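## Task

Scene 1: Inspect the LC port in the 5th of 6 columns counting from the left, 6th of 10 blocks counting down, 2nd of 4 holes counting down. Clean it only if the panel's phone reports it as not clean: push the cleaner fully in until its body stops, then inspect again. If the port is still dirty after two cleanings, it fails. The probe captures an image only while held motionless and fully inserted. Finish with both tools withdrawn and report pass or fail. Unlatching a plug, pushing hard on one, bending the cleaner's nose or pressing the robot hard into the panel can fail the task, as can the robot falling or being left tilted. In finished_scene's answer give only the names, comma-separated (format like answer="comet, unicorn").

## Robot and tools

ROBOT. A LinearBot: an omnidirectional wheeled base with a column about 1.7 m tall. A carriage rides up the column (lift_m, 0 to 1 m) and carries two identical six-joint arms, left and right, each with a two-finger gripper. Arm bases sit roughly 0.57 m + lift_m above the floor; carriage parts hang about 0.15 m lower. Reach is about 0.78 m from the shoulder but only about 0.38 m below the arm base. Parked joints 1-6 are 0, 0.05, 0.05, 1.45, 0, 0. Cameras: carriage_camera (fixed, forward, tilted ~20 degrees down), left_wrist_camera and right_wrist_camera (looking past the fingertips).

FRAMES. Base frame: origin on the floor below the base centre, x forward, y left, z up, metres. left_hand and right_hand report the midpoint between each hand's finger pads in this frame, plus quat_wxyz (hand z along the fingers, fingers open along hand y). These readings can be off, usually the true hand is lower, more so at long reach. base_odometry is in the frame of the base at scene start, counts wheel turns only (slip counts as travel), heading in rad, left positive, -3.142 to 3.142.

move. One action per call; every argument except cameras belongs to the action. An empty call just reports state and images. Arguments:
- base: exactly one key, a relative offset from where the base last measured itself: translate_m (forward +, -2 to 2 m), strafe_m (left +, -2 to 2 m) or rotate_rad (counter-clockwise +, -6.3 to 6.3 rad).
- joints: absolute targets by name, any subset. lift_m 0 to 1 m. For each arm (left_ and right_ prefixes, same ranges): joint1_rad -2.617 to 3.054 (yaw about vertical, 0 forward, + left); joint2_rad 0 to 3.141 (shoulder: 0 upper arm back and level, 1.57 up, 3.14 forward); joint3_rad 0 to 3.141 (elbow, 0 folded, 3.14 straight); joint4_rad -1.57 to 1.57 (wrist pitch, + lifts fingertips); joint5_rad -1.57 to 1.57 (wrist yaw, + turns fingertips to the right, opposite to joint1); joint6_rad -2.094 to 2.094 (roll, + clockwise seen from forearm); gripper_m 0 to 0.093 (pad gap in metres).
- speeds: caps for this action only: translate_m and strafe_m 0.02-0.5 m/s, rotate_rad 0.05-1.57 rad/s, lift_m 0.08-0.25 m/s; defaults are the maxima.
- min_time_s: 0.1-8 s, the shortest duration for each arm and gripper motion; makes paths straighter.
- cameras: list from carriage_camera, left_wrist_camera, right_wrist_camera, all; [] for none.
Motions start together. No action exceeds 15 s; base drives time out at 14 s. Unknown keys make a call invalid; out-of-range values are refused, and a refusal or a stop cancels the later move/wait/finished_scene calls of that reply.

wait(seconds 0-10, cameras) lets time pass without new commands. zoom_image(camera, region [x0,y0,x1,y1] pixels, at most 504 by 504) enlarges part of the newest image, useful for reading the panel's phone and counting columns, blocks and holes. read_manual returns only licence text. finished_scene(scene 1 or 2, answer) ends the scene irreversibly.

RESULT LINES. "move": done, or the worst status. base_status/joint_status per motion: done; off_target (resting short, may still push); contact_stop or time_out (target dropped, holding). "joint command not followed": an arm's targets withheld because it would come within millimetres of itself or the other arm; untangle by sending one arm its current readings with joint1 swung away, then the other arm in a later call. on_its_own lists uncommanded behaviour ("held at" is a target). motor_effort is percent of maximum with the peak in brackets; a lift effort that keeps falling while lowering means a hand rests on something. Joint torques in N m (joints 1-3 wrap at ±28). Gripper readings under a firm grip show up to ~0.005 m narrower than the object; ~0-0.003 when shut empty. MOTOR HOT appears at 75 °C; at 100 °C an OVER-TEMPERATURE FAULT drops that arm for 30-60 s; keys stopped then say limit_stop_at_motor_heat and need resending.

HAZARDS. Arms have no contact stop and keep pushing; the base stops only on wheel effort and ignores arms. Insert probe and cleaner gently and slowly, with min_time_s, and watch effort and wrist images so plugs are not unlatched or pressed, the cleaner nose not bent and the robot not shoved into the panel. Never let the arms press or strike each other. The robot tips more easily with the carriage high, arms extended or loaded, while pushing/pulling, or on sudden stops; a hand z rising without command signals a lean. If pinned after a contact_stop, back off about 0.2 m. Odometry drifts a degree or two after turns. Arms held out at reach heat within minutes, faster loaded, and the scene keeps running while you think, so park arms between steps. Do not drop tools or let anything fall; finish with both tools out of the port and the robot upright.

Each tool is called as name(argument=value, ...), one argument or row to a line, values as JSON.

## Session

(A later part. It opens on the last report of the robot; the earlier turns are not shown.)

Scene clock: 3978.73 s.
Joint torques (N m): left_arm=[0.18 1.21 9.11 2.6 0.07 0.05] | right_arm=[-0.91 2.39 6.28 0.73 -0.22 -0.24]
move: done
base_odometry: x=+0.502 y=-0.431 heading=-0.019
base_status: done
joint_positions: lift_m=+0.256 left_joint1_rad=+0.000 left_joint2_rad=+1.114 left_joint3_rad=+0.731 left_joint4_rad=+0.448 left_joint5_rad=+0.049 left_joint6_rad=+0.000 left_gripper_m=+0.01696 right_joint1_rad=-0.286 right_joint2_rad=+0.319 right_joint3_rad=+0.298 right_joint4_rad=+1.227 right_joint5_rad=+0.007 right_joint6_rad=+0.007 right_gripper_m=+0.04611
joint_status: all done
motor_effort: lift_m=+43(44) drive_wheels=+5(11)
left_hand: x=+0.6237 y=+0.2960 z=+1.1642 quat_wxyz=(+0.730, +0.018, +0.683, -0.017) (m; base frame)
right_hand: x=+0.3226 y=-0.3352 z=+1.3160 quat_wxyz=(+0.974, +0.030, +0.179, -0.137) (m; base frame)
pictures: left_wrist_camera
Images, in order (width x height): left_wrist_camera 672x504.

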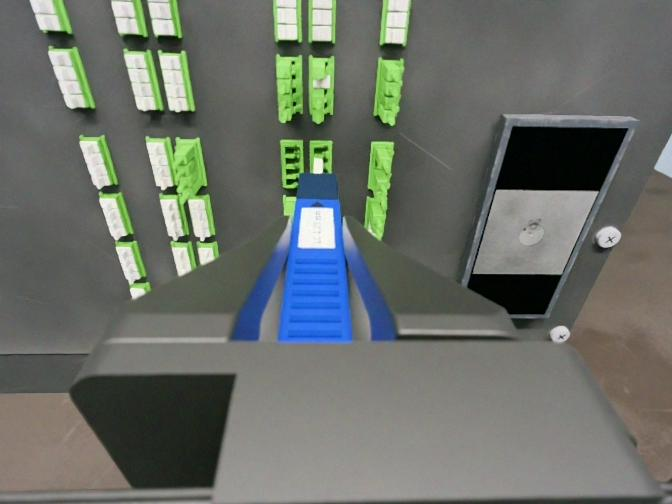

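move(
  cameras=["left_wrist_camera", "carriage_camera"],
)

zoom_image(
  camera="left_wrist_camera",
  region=[270, 130, 370, 230],
)

Scene clock: 4019.57 s.
Joint torques (N m): left_arm=[0.18 1.21 9.11 2.6 0.07 0.05] | right_arm=[-0.91 2.4 6.26 0.68 -0.19 -0.25]
base_odometry: x=+0.502 y=-0.431 heading=-0.019
base_status: done
joint_positions: lift_m=+0.256 left_joint1_rad=+0.000 left_joint2_rad=+1.114 left_joint3_rad=+0.731 left_joint4_rad=+0.448 left_joint5_rad=+0.049 left_joint6_rad=+0.000 left_gripper_m=+0.01696 right_joint1_rad=-0.286 right_joint2_rad=+0.319 right_joint3_rad=+0.298 right_joint4_rad=+1.227 right_joint5_rad=+0.007 right_joint6_rad=+0.007 right_gripper_m=+0.04611
joint_status: all done
motor_effort: lift_m=+43(44) drive_wheels=+3(11)
left_hand: x=+0.6237 y=+0.2960 z=+1.1642 quat_wxyz=(+0.730, +0.018, +0.683, -0.017) (m; base frame)
right_hand: x=+0.3226 y=-0.3352 z=+1.3160 quat_wxyz=(+0.974, +0.030, +0.179, -0.137) (m; base frame)
pictures: carriage_camera, left_wrist_camera
Images, in order (width x height): carriage_camera 672x504, left_wrist_camera 672x504.

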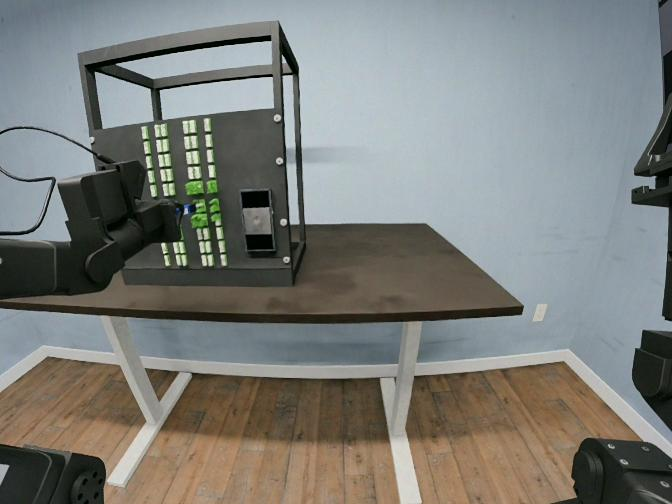

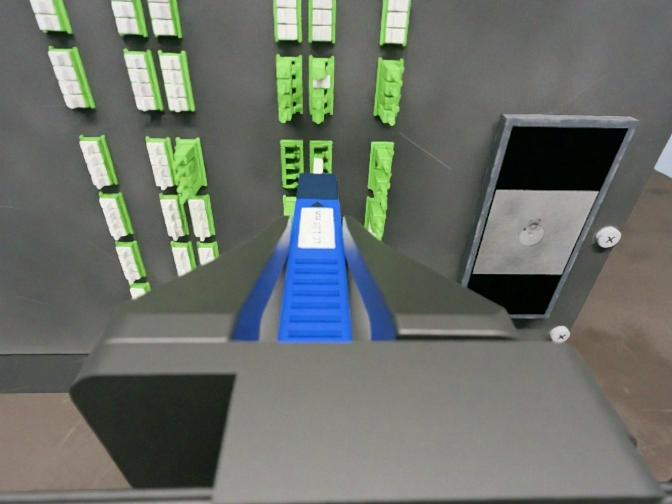

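Scaled by 5.040 from the camera's 672x504 image, which has a finer 960x720 frame.

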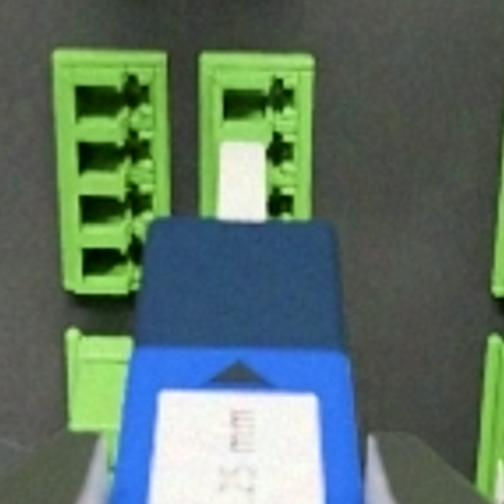

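zoom_image(
  camera="carriage_camera",
  region=[520, 295, 560, 325],
)

zoom_image(
  camera="carriage_camera",
  region=[150, 180, 230, 240],
)

Scaled by 12.600 from the camera's 672x504 image, which has a finer 960x720 frame.

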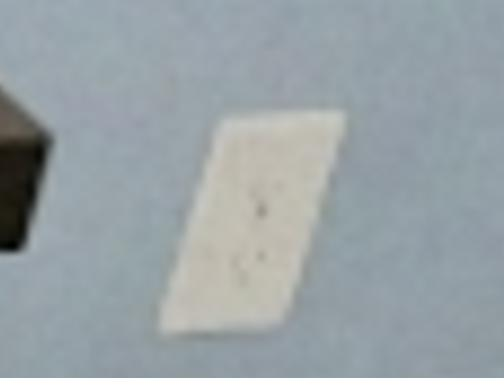

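Scaled by 6.300 from the camera's 672x504 image, which has a finer 960x720 frame.

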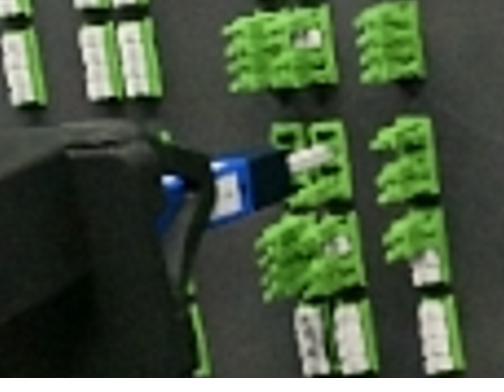

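move(
  base={"translate_m": -0.003},
  joints={"left_joint2_rad": 1.124, "left_joint4_rad": 0.457},
  min_time_s=0.5,
  speeds={"translate_m": 0.02},
  cameras=["left_wrist_camera", "carriage_camera"],
)

zoom_image(
  camera="left_wrist_camera",
  region=[270, 130, 370, 230],
)

zoom_image(
  camera="carriage_camera",
  region=[520, 295, 560, 325],
)

zoom_image(
  camera="carriage_camera",
  region=[150, 180, 230, 240],
)

Scene clock: 4090.33 s.
Joint torques (N m): left_arm=[0.2 -3.75 9.13 2.41 0.06 0.05] | right_arm=[-0.91 2.36 6.13 0.7 -0.19 -0.23]
move: done
base_odometry: x=+0.498 y=-0.431 heading=-0.019
base_status: done
joint_positions: lift_m=+0.256 left_joint1_rad=+0.000 left_joint2_rad=+1.115 left_joint3_rad=+0.731 left_joint4_rad=+0.461 left_joint5_rad=+0.049 left_joint6_rad=+0.000 left_gripper_m=+0.01696 right_joint1_rad=-0.286 right_joint2_rad=+0.319 right_joint3_rad=+0.298 right_joint4_rad=+1.227 right_joint5_rad=+0.007 right_joint6_rad=+0.007 right_gripper_m=+0.04611
joint_status: all done
motor_effort: lift_m=+43(44) drive_wheels=+2(5)
left_hand: x=+0.6237 y=+0.2960 z=+1.1669 quat_wxyz=(+0.734, +0.018, +0.679, -0.017) (m; base frame)
right_hand: x=+0.3225 y=-0.3351 z=+1.3161 quat_wxyz=(+0.974, +0.030, +0.179, -0.137) (m; base frame)
pictures: carriage_camera, left_wrist_camera
Images, in order (width x height): carriage_camera 672x504, left_wrist_camera 672x504.

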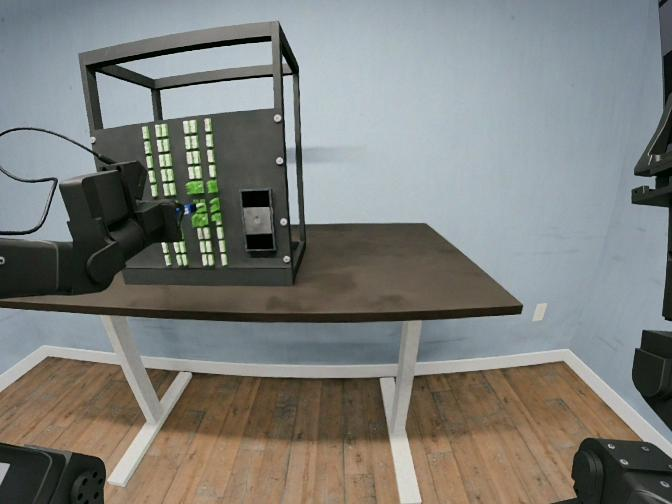

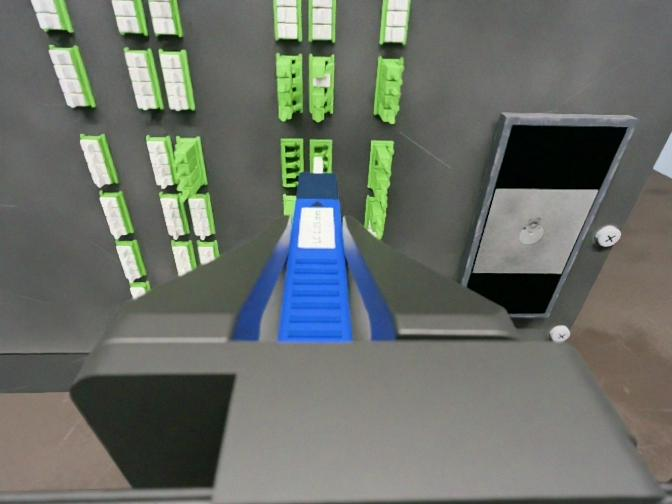

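Scaled by 5.040 from the camera's 672x504 image, which has a finer 960x720 frame.

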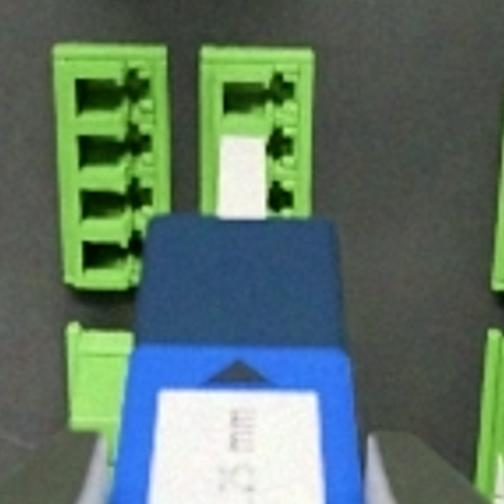

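Scaled by 12.600 from the camera's 672x504 image, which has a finer 960x720 frame.

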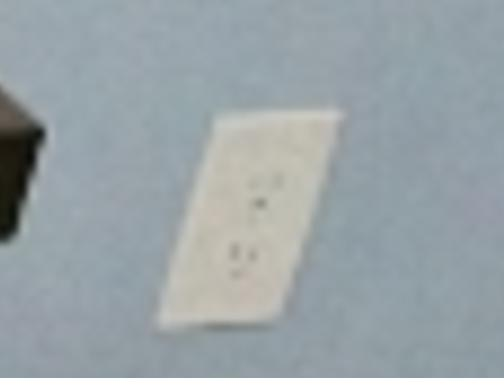

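Scaled by 6.300 from the camera's 672x504 image, which has a finer 960x720 frame.

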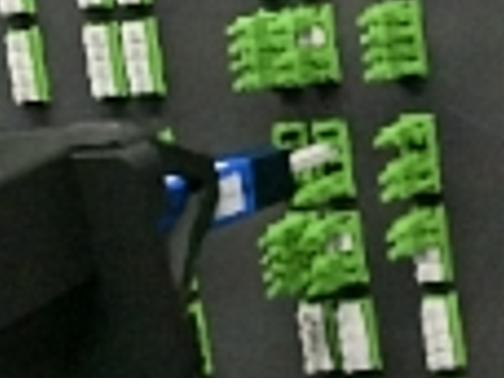

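move(
  joints={"left_gripper_m": 0.0183},
  cameras=["left_wrist_camera"],
)

zoom_image(
  camera="left_wrist_camera",
  region=[270, 130, 370, 230],
)

Scene clock: 4125.67 s.
Joint torques (N m): left_arm=[0.18 -3.75 9.13 2.41 0.06 0.04] | right_arm=[-0.9 2.37 6.2 0.7 -0.17 -0.24]
move: done
base_odometry: x=+0.498 y=-0.431 heading=-0.019
base_status: not commanded
joint_positions: lift_m=+0.256 left_joint1_rad=+0.000 left_joint2_rad=+1.115 left_joint3_rad=+0.731 left_joint4_rad=+0.461 left_joint5_rad=+0.049 left_joint6_rad=+0.000 left_gripper_m=+0.01838 right_joint1_rad=-0.286 right_joint2_rad=+0.319 right_joint3_rad=+0.298 right_joint4_rad=+1.227 right_joint5_rad=+0.007 right_joint6_rad=+0.007 right_gripper_m=+0.04611
joint_status: all done
motor_effort: lift_m=+43(43) drive_wheels=+2(4)
left_hand: x=+0.6237 y=+0.2960 z=+1.1669 quat_wxyz=(+0.734, +0.018, +0.679, -0.017) (m; base frame)
right_hand: x=+0.3225 y=-0.3351 z=+1.3161 quat_wxyz=(+0.974, +0.030, +0.179, -0.137) (m; base frame)
pictures: left_wrist_camera
Images, in order (width x height): left_wrist_camera 672x504.

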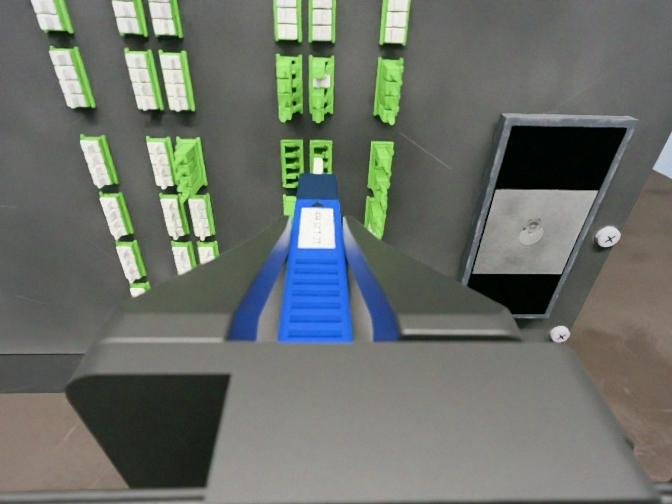

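Scaled by 5.040 from the camera's 672x504 image, which has a finer 960x720 frame.

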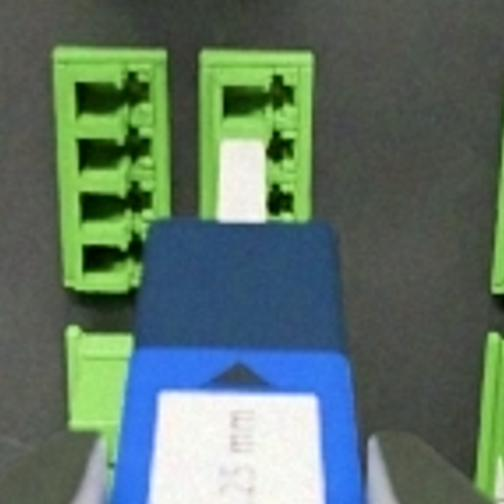

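move(
  base={"translate_m": 0.003},
  speeds={"translate_m": 0.02},
  cameras=["left_wrist_camera"],
)

zoom_image(
  camera="left_wrist_camera",
  region=[270, 130, 370, 230],
)

Scene clock: 4130.73 s.
Joint torques (N m): left_arm=[0.2 -3.66 9.11 2.39 0.03 0.04] | right_arm=[-0.9 2.35 6.13 0.7 -0.2 -0.23]
move: done
base_odometry: x=+0.501 y=-0.431 heading=-0.019
base_status: done
joint_positions: lift_m=+0.256 left_joint1_rad=+0.000 left_joint2_rad=+1.113 left_joint3_rad=+0.731 left_joint4_rad=+0.464 left_joint5_rad=+0.049 left_joint6_rad=+0.000 left_gripper_m=+0.01838 right_joint1_rad=-0.286 right_joint2_rad=+0.319 right_joint3_rad=+0.298 right_joint4_rad=+1.227 right_joint5_rad=+0.007 right_joint6_rad=+0.007 right_gripper_m=+0.04611
joint_status: not commanded
motor_effort: lift_m=+43(44) drive_wheels=+1(9)
left_hand: x=+0.6233 y=+0.2960 z=+1.1682 quat_wxyz=(+0.735, +0.018, +0.677, -0.017) (m; base frame)
right_hand: x=+0.3226 y=-0.3352 z=+1.3160 quat_wxyz=(+0.974, +0.030, +0.179, -0.137) (m; base frame)
pictures: left_wrist_camera
Images, in order (width x height): left_wrist_camera 672x504.

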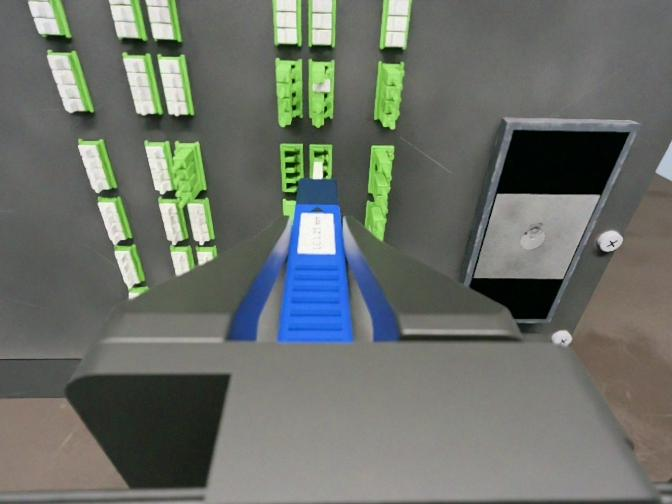

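Scaled by 5.040 from the camera's 672x504 image, which has a finer 960x720 frame.

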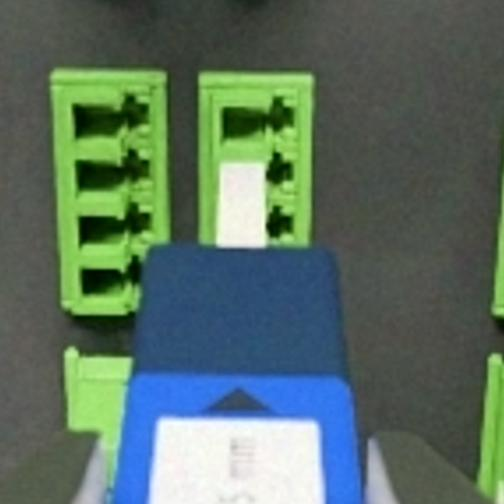

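move(
  joints={"left_joint2_rad": 1.130, "left_joint4_rad": 0.448},
  min_time_s=0.5,
  cameras=["left_wrist_camera"],
)

zoom_image(
  camera="left_wrist_camera",
  region=[270, 130, 370, 230],
)

Scene clock: 4137.73 s.
Joint torques (N m): left_arm=[0.17 -2.97 9.11 2.26 0.06 0.04] | right_arm=[-0.91 2.39 6.2 0.71 -0.18 -0.25]
move: done
base_odometry: x=+0.501 y=-0.431 heading=-0.019
base_status: not commanded
joint_positions: lift_m=+0.256 left_joint1_rad=+0.000 left_joint2_rad=+1.113 left_joint3_rad=+0.731 left_joint4_rad=+0.464 left_joint5_rad=+0.049 left_joint6_rad=+0.000 left_gripper_m=+0.01838 right_joint1_rad=-0.286 right_joint2_rad=+0.319 right_joint3_rad=+0.298 right_joint4_rad=+1.227 right_joint5_rad=+0.007 right_joint6_rad=+0.007 right_gripper_m=+0.04611
joint_status: all done
motor_effort: lift_m=+43(43) drive_wheels=+1(2)
left_hand: x=+0.6233 y=+0.2960 z=+1.1682 quat_wxyz=(+0.735, +0.018, +0.677, -0.017) (m; base frame)
right_hand: x=+0.3225 y=-0.3351 z=+1.3161 quat_wxyz=(+0.974, +0.030, +0.179, -0.137) (m; base frame)
pictures: left_wrist_camera
Images, in order (width x height): left_wrist_camera 672x504.

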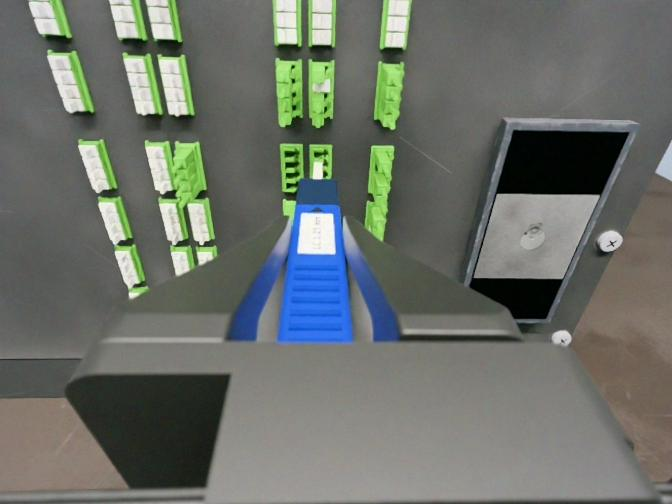

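Scaled by 5.040 from the camera's 672x504 image, which has a finer 960x720 frame.

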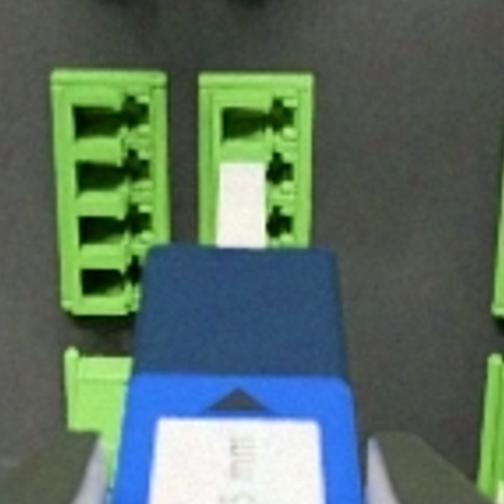

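move(
  joints={"left_joint2_rad": 1.134, "left_joint4_rad": 0.440},
  min_time_s=0.5,
  cameras=["left_wrist_camera"],
)

zoom_image(
  camera="left_wrist_camera",
  region=[270, 130, 370, 230],
)

Scene clock: 4143.33 s.
Joint torques (N m): left_arm=[0.18 -2.59 9.11 2.17 0.06 0.04] | right_arm=[-0.84 2.33 6.16 0.7 -0.18 -0.22]
move: done
base_odometry: x=+0.501 y=-0.431 heading=-0.019
base_status: not commanded
joint_positions: lift_m=+0.256 left_joint1_rad=+0.000 left_joint2_rad=+1.113 left_joint3_rad=+0.731 left_joint4_rad=+0.464 left_joint5_rad=+0.049 left_joint6_rad=+0.000 left_gripper_m=+0.01838 right_joint1_rad=-0.286 right_joint2_rad=+0.319 right_joint3_rad=+0.298 right_joint4_rad=+1.227 right_joint5_rad=+0.007 right_joint6_rad=+0.007 right_gripper_m=+0.04611
joint_status: all done
motor_effort: lift_m=+43(44) drive_wheels=+1(2)
left_hand: x=+0.6233 y=+0.2960 z=+1.1681 quat_wxyz=(+0.735, +0.018, +0.677, -0.017) (m; base frame)
right_hand: x=+0.3225 y=-0.3351 z=+1.3161 quat_wxyz=(+0.974, +0.030, +0.179, -0.137) (m; base frame)
pictures: left_wrist_camera
Images, in order (width x height): left_wrist_camera 672x504.

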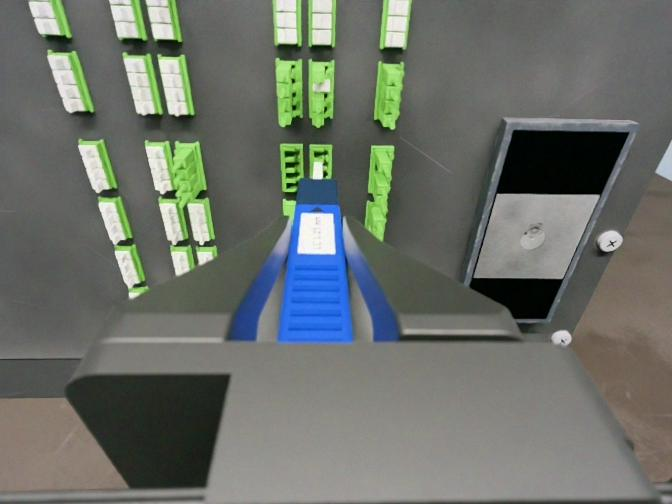

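Scaled by 5.040 from the camera's 672x504 image, which has a finer 960x720 frame.

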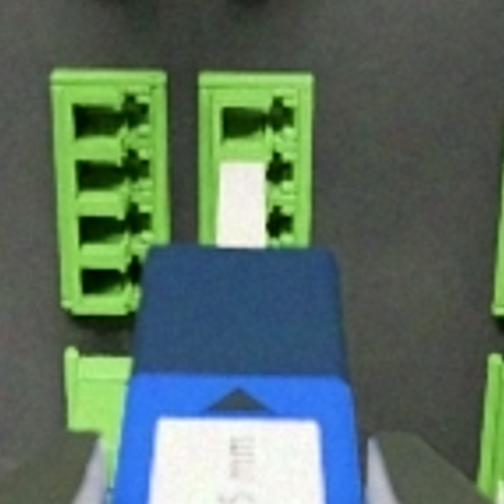

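move(
  joints={"left_joint2_rad": 1.136, "left_joint4_rad": 0.434},
  min_time_s=0.5,
  cameras=["left_wrist_camera"],
)

zoom_image(
  camera="left_wrist_camera",
  region=[270, 130, 370, 230],
)

Scene clock: 4166.37 s.
Joint torques (N m): left_arm=[0.17 -2.4 9.11 2.11 0.06 0.04] | right_arm=[-0.87 2.44 6.24 0.72 -0.2 -0.24]
move: done
base_odometry: x=+0.501 y=-0.431 heading=-0.019
base_status: not commanded
joint_positions: lift_m=+0.256 left_joint1_rad=+0.000 left_joint2_rad=+1.113 left_joint3_rad=+0.731 left_joint4_rad=+0.463 left_joint5_rad=+0.049 left_joint6_rad=+0.000 left_gripper_m=+0.01838 right_joint1_rad=-0.286 right_joint2_rad=+0.319 right_joint3_rad=+0.298 right_joint4_rad=+1.227 right_joint5_rad=+0.007 right_joint6_rad=+0.007 right_gripper_m=+0.04611
joint_status: all done
motor_effort: lift_m=+43(44) drive_wheels=+1(2)
left_hand: x=+0.6233 y=+0.2960 z=+1.1680 quat_wxyz=(+0.735, +0.018, +0.678, -0.017) (m; base frame)
right_hand: x=+0.3225 y=-0.3351 z=+1.3161 quat_wxyz=(+0.974, +0.030, +0.179, -0.137) (m; base frame)
pictures: left_wrist_camera
Images, in order (width x height): left_wrist_camera 672x504.

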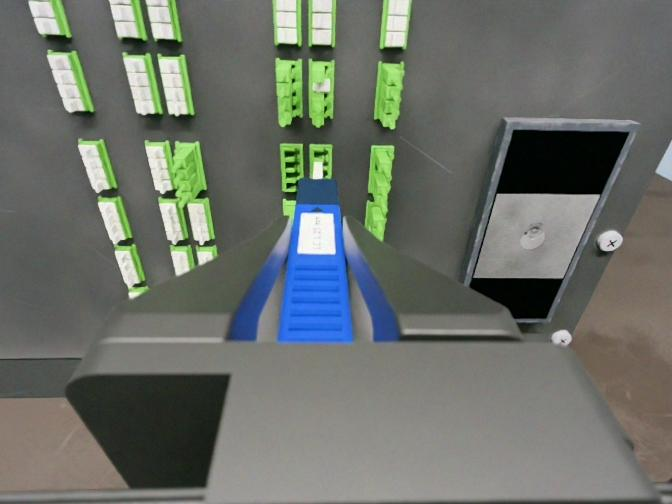

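Scaled by 5.040 from the camera's 672x504 image, which has a finer 960x720 frame.

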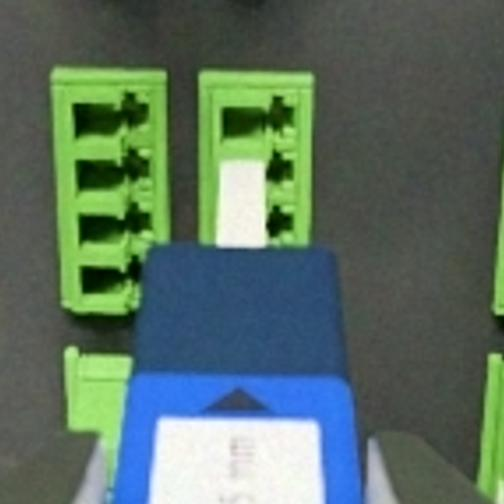

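move(
  joints={"left_joint2_rad": 1.136, "left_joint4_rad": 0.430, "lift_m": 0.2553},
  min_time_s=0.5,
  cameras=["left_wrist_camera"],
)

zoom_image(
  camera="left_wrist_camera",
  region=[270, 130, 370, 230],
)

Scene clock: 4173.20 s.
Joint torques (N m): left_arm=[0.18 -2.4 9.11 2.07 0.06 0.05] | right_arm=[-0.92 2.29 6.22 0.71 -0.18 -0.23]
move: done
base_odometry: x=+0.501 y=-0.431 heading=-0.019
base_status: not commanded
joint_positions: lift_m=+0.255 left_joint1_rad=+0.000 left_joint2_rad=+1.113 left_joint3_rad=+0.731 left_joint4_rad=+0.462 left_joint5_rad=+0.049 left_joint6_rad=+0.000 left_gripper_m=+0.01838 right_joint1_rad=-0.286 right_joint2_rad=+0.319 right_joint3_rad=+0.298 right_joint4_rad=+1.227 right_joint5_rad=+0.007 right_joint6_rad=+0.007 right_gripper_m=+0.04611
joint_status: all done
motor_effort: lift_m=+37(38) drive_wheels=+1(2)
left_hand: x=+0.6233 y=+0.2960 z=+1.1675 quat_wxyz=(+0.735, +0.018, +0.678, -0.017) (m; base frame)
right_hand: x=+0.3225 y=-0.3351 z=+1.3159 quat_wxyz=(+0.974, +0.030, +0.179, -0.137) (m; base frame)
pictures: left_wrist_camera
Images, in order (width x height): left_wrist_camera 672x504.

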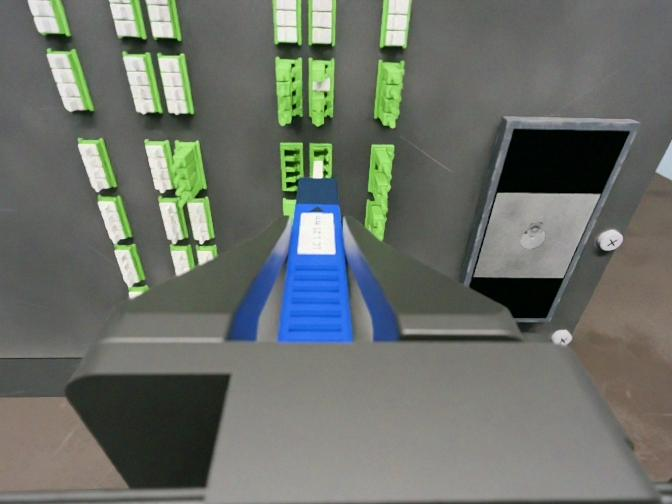

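Scaled by 5.040 from the camera's 672x504 image, which has a finer 960x720 frame.

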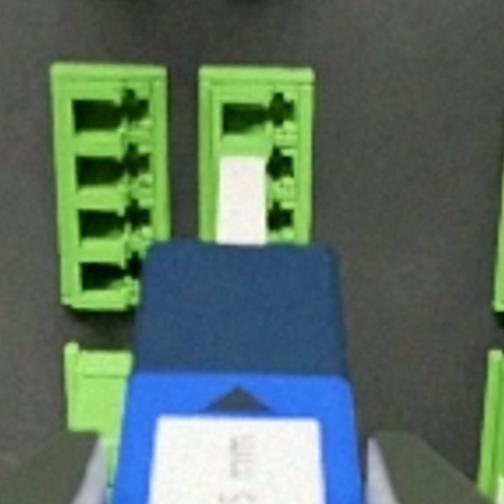

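move(
  base={"translate_m": 0.003},
  speeds={"translate_m": 0.02, "lift_m": 0.08},
  joints={"lift_m": 0.2545},
  cameras=["left_wrist_camera"],
)

zoom_image(
  camera="left_wrist_camera",
  region=[270, 130, 370, 230],
)

Scene clock: 4184.63 s.
Joint torques (N m): left_arm=[0.17 -2.36 9.13 2.08 0.13 0.05] | right_arm=[-0.95 2.44 6.24 0.69 -0.17 -0.22]
move: done
base_odometry: x=+0.504 y=-0.431 heading=-0.019
base_status: done
joint_positions: lift_m=+0.255 left_joint1_rad=+0.000 left_joint2_rad=+1.113 left_joint3_rad=+0.731 left_joint4_rad=+0.455 left_joint5_rad=+0.049 left_joint6_rad=+0.000 left_gripper_m=+0.01838 right_joint1_rad=-0.286 right_joint2_rad=+0.319 right_joint3_rad=+0.298 right_joint4_rad=+1.227 right_joint5_rad=+0.007 right_joint6_rad=+0.007 right_gripper_m=+0.04611
joint_status: all done
motor_effort: lift_m=+38(39) drive_wheels=+1(9)
left_hand: x=+0.6235 y=+0.2960 z=+1.1651 quat_wxyz=(+0.732, +0.018, +0.681, -0.017) (m; base frame)
right_hand: x=+0.3225 y=-0.3351 z=+1.3152 quat_wxyz=(+0.974, +0.030, +0.179, -0.137) (m; base frame)
pictures: left_wrist_camera
Images, in order (width x height): left_wrist_camera 672x504.

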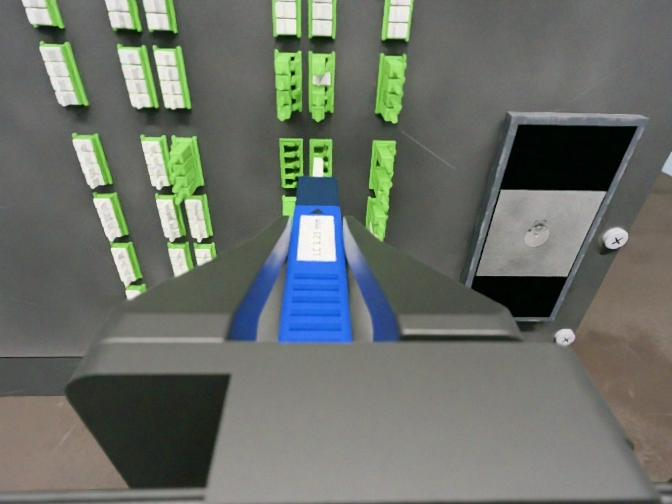

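Scaled by 5.040 from the camera's 672x504 image, which has a finer 960x720 frame.

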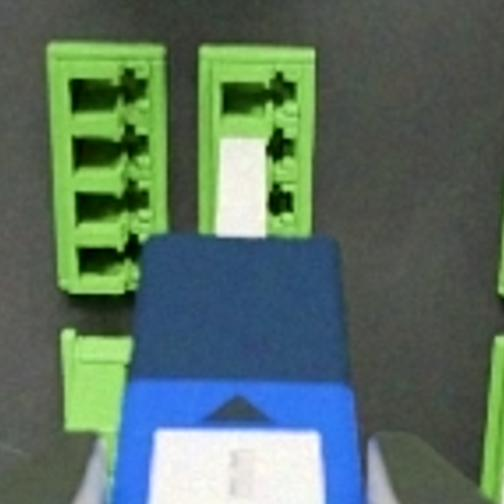

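move(
  base={"translate_m": 0.003},
  speeds={"translate_m": 0.02, "lift_m": 0.08},
  joints={"lift_m": 0.2553, "left_joint4_rad": 0.456, "left_joint2_rad": 1.128},
  cameras=["left_wrist_camera"],
)

zoom_image(
  camera="left_wrist_camera",
  region=[270, 130, 370, 230],
)

Scene clock: 4192.30 s.
Joint torques (N m): left_arm=[0.18 -3.23 9.11 2.43 0.11 0.05] | right_arm=[-0.91 2.41 6.3 0.7 -0.18 -0.25]
move: done
base_odometry: x=+0.507 y=-0.431 heading=-0.019
base_status: done
joint_positions: lift_m=+0.255 left_joint1_rad=+0.000 left_joint2_rad=+1.113 left_joint3_rad=+0.731 left_joint4_rad=+0.460 left_joint5_rad=+0.049 left_joint6_rad=+0.000 left_gripper_m=+0.01838 right_joint1_rad=-0.286 right_joint2_rad=+0.319 right_joint3_rad=+0.298 right_joint4_rad=+1.227 right_joint5_rad=+0.007 right_joint6_rad=+0.007 right_gripper_m=+0.04611
joint_status: all done
motor_effort: lift_m=+41(45) drive_wheels=+1(9)
left_hand: x=+0.6234 y=+0.2960 z=+1.1669 quat_wxyz=(+0.734, +0.018, +0.679, -0.017) (m; base frame)
right_hand: x=+0.3225 y=-0.3351 z=+1.3156 quat_wxyz=(+0.974, +0.030, +0.179, -0.137) (m; base frame)
pictures: left_wrist_camera
Images, in order (width x height): left_wrist_camera 672x504.

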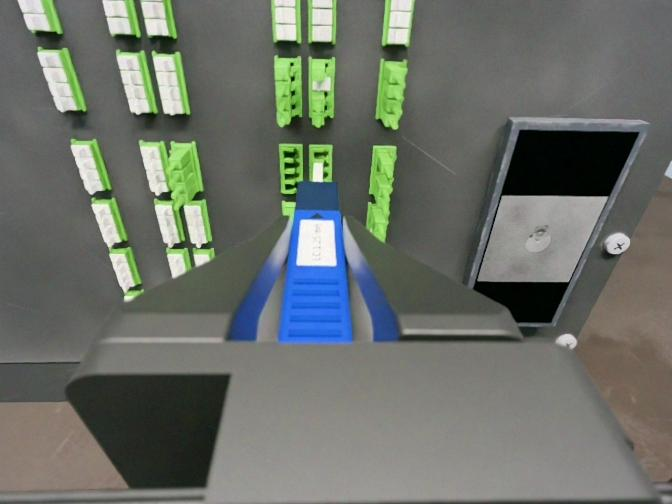

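Scaled by 5.040 from the camera's 672x504 image, which has a finer 960x720 frame.

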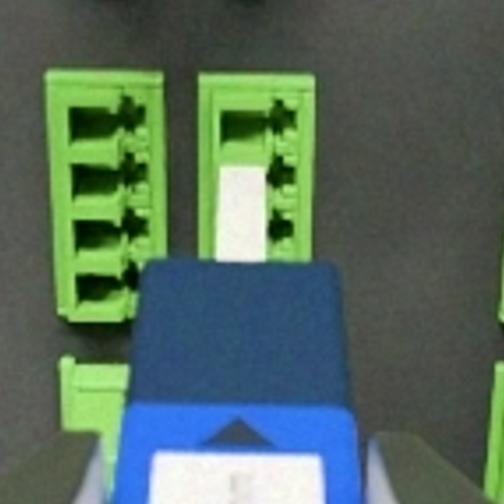

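move(
  base={"translate_m": 0.003},
  speeds={"translate_m": 0.02},
  cameras=["left_wrist_camera", "carriage_camera"],
)

zoom_image(
  camera="left_wrist_camera",
  region=[270, 130, 370, 230],
)

zoom_image(
  camera="carriage_camera",
  region=[130, 170, 230, 250],
)

Scene clock: 4200.63 s.
Joint torques (N m): left_arm=[0.17 -3.28 9.1 2.41 0.12 0.05] | right_arm=[-0.91 2.37 6.19 0.75 -0.19 -0.25]
move: done
base_odometry: x=+0.510 y=-0.431 heading=-0.019
base_status: done
joint_positions: lift_m=+0.255 left_joint1_rad=+0.000 left_joint2_rad=+1.113 left_joint3_rad=+0.731 left_joint4_rad=+0.462 left_joint5_rad=+0.049 left_joint6_rad=+0.000 left_gripper_m=+0.01838 right_joint1_rad=-0.286 right_joint2_rad=+0.319 right_joint3_rad=+0.298 right_joint4_rad=+1.227 right_joint5_rad=+0.007 right_joint6_rad=+0.007 right_gripper_m=+0.04611
joint_status: not commanded
motor_effort: lift_m=+42(43) drive_wheels=+1(8)
left_hand: x=+0.6233 y=+0.2960 z=+1.1673 quat_wxyz=(+0.735, +0.018, +0.678, -0.017) (m; base frame)
right_hand: x=+0.3225 y=-0.3351 z=+1.3156 quat_wxyz=(+0.974, +0.030, +0.179, -0.137) (m; base frame)
pictures: carriage_camera, left_wrist_camera
Images, in order (width x height): carriage_camera 672x504, left_wrist_camera 672x504.

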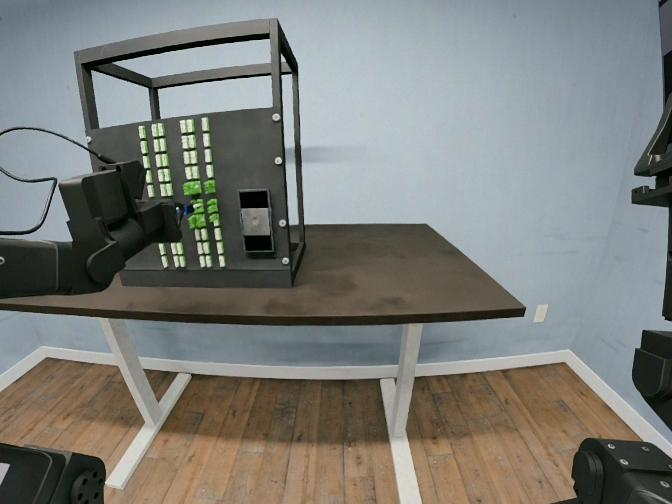

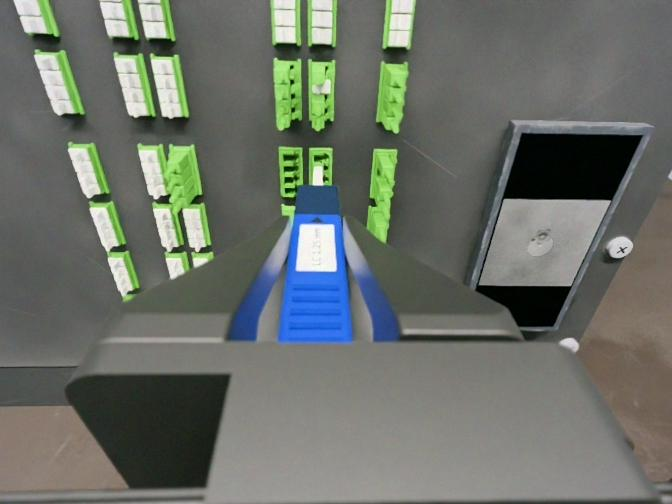

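Scaled by 5.040 from the camera's 672x504 image, which has a finer 960x720 frame.

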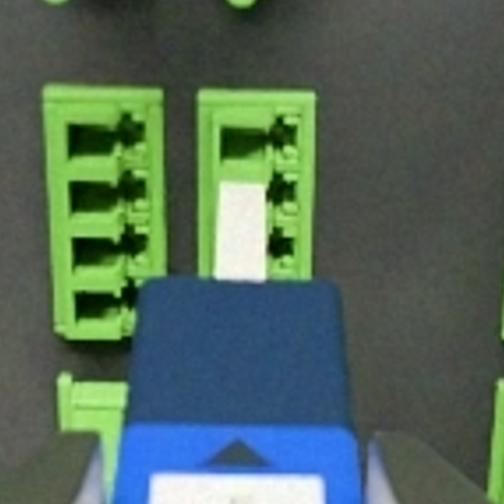

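Scaled by 5.040 from the camera's 672x504 image, which has a finer 960x720 frame.

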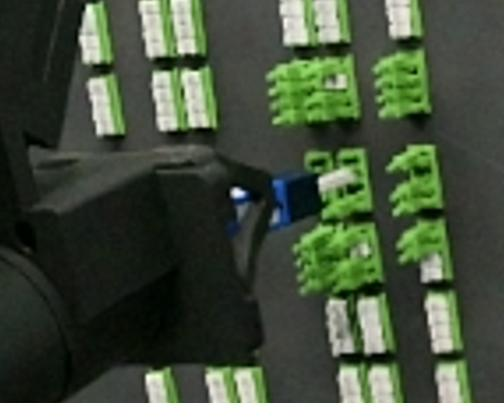

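move(
  base={"translate_m": 0.003},
  speeds={"translate_m": 0.02},
  cameras=["left_wrist_camera"],
)

zoom_image(
  camera="left_wrist_camera",
  region=[270, 130, 370, 230],
)

Scene clock: 4211.57 s.
Joint torques (N m): left_arm=[0.18 -3.14 9.11 2.4 0.05 0.05] | right_arm=[-0.92 2.36 6.19 0.71 -0.2 -0.25]
move: done
base_odometry: x=+0.513 y=-0.431 heading=-0.019
base_status: done
joint_positions: lift_m=+0.255 left_joint1_rad=+0.000 left_joint2_rad=+1.113 left_joint3_rad=+0.731 left_joint4_rad=+0.463 left_joint5_rad=+0.049 left_joint6_rad=+0.000 left_gripper_m=+0.01838 right_joint1_rad=-0.286 right_joint2_rad=+0.319 right_joint3_rad=+0.298 right_joint4_rad=+1.227 right_joint5_rad=+0.007 right_joint6_rad=+0.007 right_gripper_m=+0.04611
joint_status: not commanded
motor_effort: lift_m=+42(43) drive_wheels=+1(9)
left_hand: x=+0.6233 y=+0.2960 z=+1.1676 quat_wxyz=(+0.735, +0.018, +0.678, -0.017) (m; base frame)
right_hand: x=+0.3225 y=-0.3351 z=+1.3156 quat_wxyz=(+0.974, +0.030, +0.179, -0.137) (m; base frame)
pictures: left_wrist_camera
Images, in order (width x height): left_wrist_camera 672x504.

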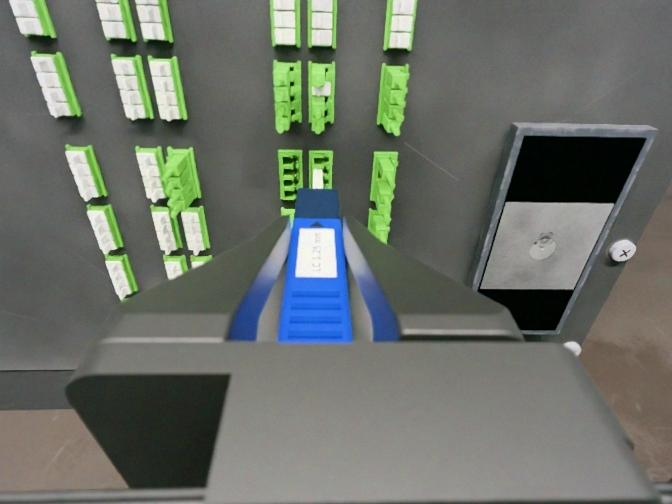

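Scaled by 5.040 from the camera's 672x504 image, which has a finer 960x720 frame.

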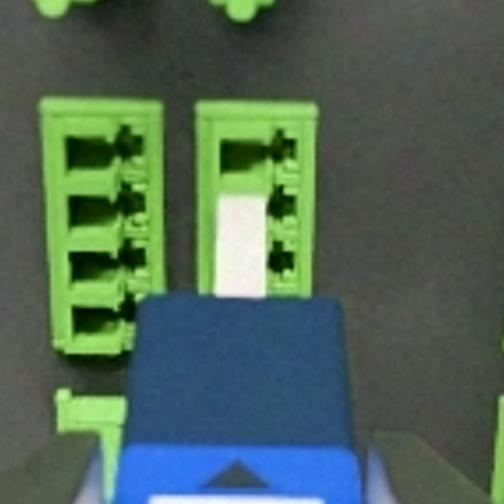

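move(
  base={"translate_m": 0.003},
  speeds={"translate_m": 0.02},
  cameras=["left_wrist_camera"],
)

zoom_image(
  camera="left_wrist_camera",
  region=[270, 130, 370, 230],
)

Scene clock: 4217.40 s.
Joint torques (N m): left_arm=[0.18 -3.23 9.11 2.41 0.11 0.05] | right_arm=[-0.91 2.33 6.24 0.75 -0.2 -0.23]
move: done
base_odometry: x=+0.516 y=-0.432 heading=-0.019
base_status: done
joint_positions: lift_m=+0.255 left_joint1_rad=+0.000 left_joint2_rad=+1.113 left_joint3_rad=+0.731 left_joint4_rad=+0.464 left_joint5_rad=+0.049 left_joint6_rad=+0.000 left_gripper_m=+0.01838 right_joint1_rad=-0.286 right_joint2_rad=+0.319 right_joint3_rad=+0.298 right_joint4_rad=+1.227 right_joint5_rad=+0.007 right_joint6_rad=+0.007 right_gripper_m=+0.04611
joint_status: not commanded
motor_effort: lift_m=+43(43) drive_wheels=+1(7)
left_hand: x=+0.6233 y=+0.2960 z=+1.1678 quat_wxyz=(+0.735, +0.018, +0.677, -0.017) (m; base frame)
right_hand: x=+0.3225 y=-0.3351 z=+1.3156 quat_wxyz=(+0.974, +0.030, +0.179, -0.137) (m; base frame)
pictures: left_wrist_camera
Images, in order (width x height): left_wrist_camera 672x504.

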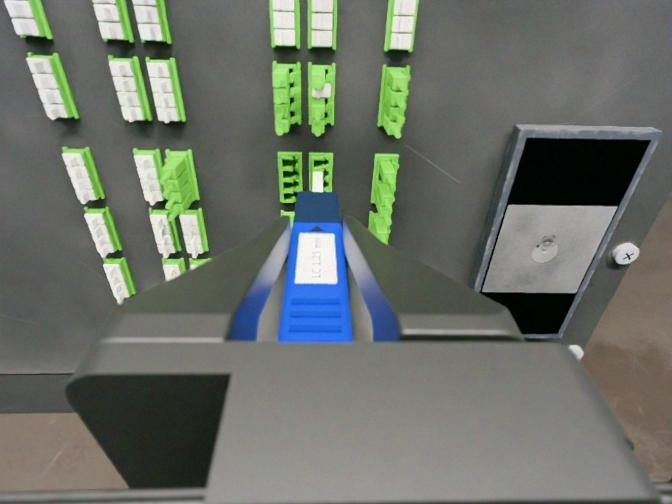

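Scaled by 5.040 from the camera's 672x504 image, which has a finer 960x720 frame.

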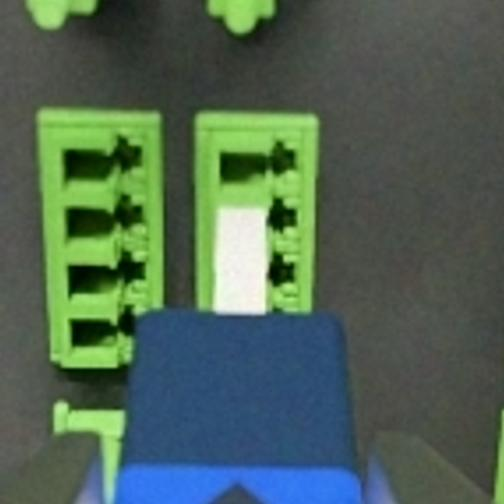

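move(
  cameras=["carriage_camera", "left_wrist_camera"],
)

zoom_image(
  camera="carriage_camera",
  region=[100, 160, 200, 260],
)

zoom_image(
  camera="left_wrist_camera",
  region=[220, 180, 420, 380],
)

Scene clock: 4272.90 s.
Joint torques (N m): left_arm=[0.18 -3.17 9.11 2.36 0.06 0.05] | right_arm=[-0.84 2.4 6.23 0.72 -0.21 -0.23]
base_odometry: x=+0.516 y=-0.432 heading=-0.019
base_status: done
joint_positions: lift_m=+0.255 left_joint1_rad=+0.000 left_joint2_rad=+1.113 left_joint3_rad=+0.731 left_joint4_rad=+0.464 left_joint5_rad=+0.049 left_joint6_rad=+0.000 left_gripper_m=+0.01838 right_joint1_rad=-0.286 right_joint2_rad=+0.319 right_joint3_rad=+0.298 right_joint4_rad=+1.227 right_joint5_rad=+0.007 right_joint6_rad=+0.007 right_gripper_m=+0.04611
joint_status: not commanded
motor_effort: lift_m=+42(43) drive_wheels=+0(7)
left_hand: x=+0.6233 y=+0.2960 z=+1.1678 quat_wxyz=(+0.735, +0.018, +0.677, -0.017) (m; base frame)
right_hand: x=+0.3225 y=-0.3351 z=+1.3156 quat_wxyz=(+0.974, +0.030, +0.179, -0.137) (m; base frame)
pictures: carriage_camera, left_wrist_camera
Images, in order (width x height): carriage_camera 672x504, left_wrist_camera 672x504.

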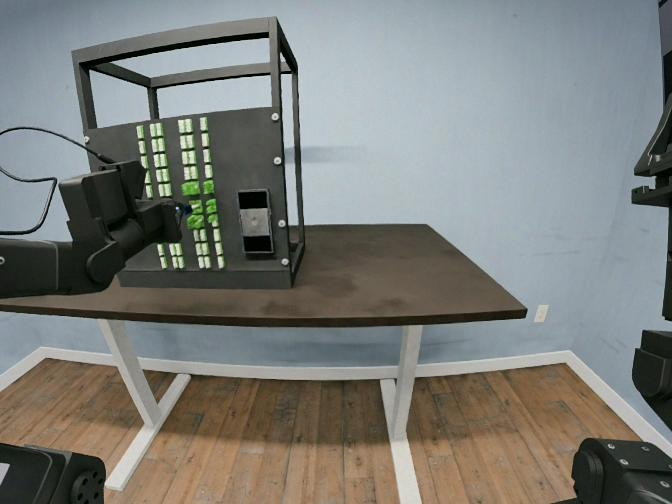

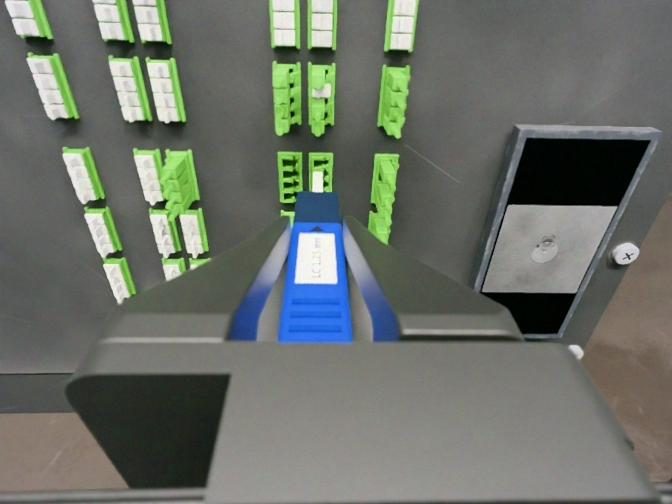

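Scaled by 5.040 from the camera's 672x504 image, which has a finer 960x720 frame.

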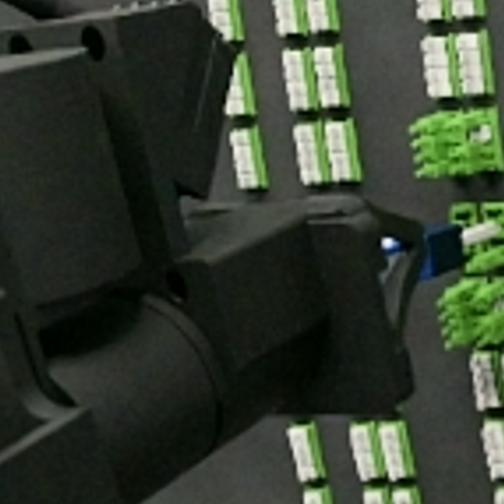

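Scaled by 2.520 from the camera's 672x504 image, which has a finer 960x720 frame.

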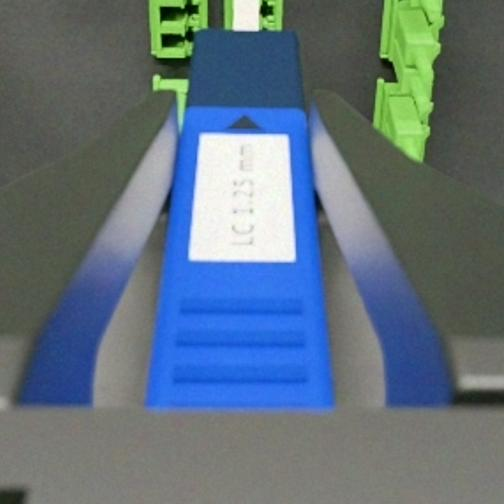

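move(
  base={"translate_m": 0.003},
  speeds={"translate_m": 0.02},
  cameras=["left_wrist_camera"],
)

zoom_image(
  camera="left_wrist_camera",
  region=[270, 130, 370, 230],
)

Scene clock: 4288.87 s.
Joint torques (N m): left_arm=[0.18 -2.56 9.13 2.46 0.12 0.05] | right_arm=[-0.95 2.35 6.24 0.74 -0.19 -0.23]
move: done
base_odometry: x=+0.519 y=-0.432 heading=-0.019
base_status: done
joint_positions: lift_m=+0.255 left_joint1_rad=+0.000 left_joint2_rad=+1.106 left_joint3_rad=+0.731 left_joint4_rad=+0.457 left_joint5_rad=+0.049 left_joint6_rad=+0.000 left_gripper_m=+0.01838 right_joint1_rad=-0.286 right_joint2_rad=+0.319 right_joint3_rad=+0.298 right_joint4_rad=+1.226 right_joint5_rad=+0.007 right_joint6_rad=+0.007 right_gripper_m=+0.04611
joint_status: not commanded
motor_effort: lift_m=+42(43) drive_wheels=+1(10)
left_hand: x=+0.6219 y=+0.2960 z=+1.1686 quat_wxyz=(+0.735, +0.018, +0.677, -0.017) (m; base frame)
right_hand: x=+0.3227 y=-0.3352 z=+1.3156 quat_wxyz=(+0.974, +0.030, +0.179, -0.137) (m; base frame)
pictures: left_wrist_camera
Images, in order (width x height): left_wrist_camera 672x504.

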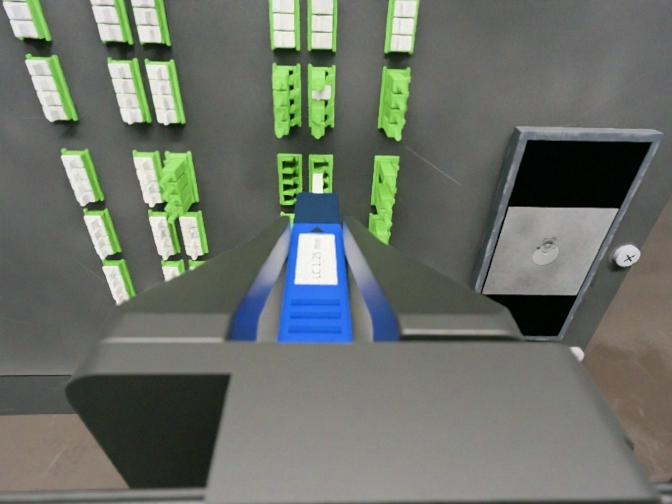

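Scaled by 5.040 from the camera's 672x504 image, which has a finer 960x720 frame.

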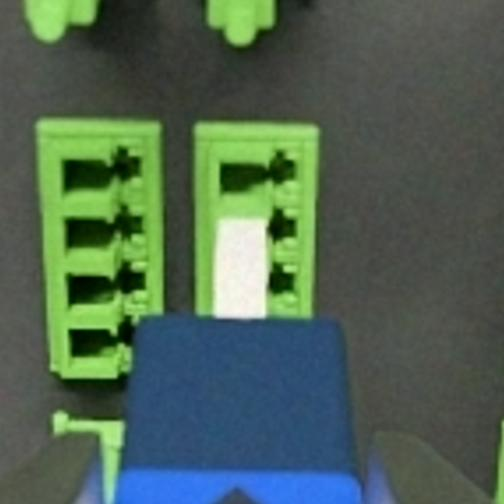

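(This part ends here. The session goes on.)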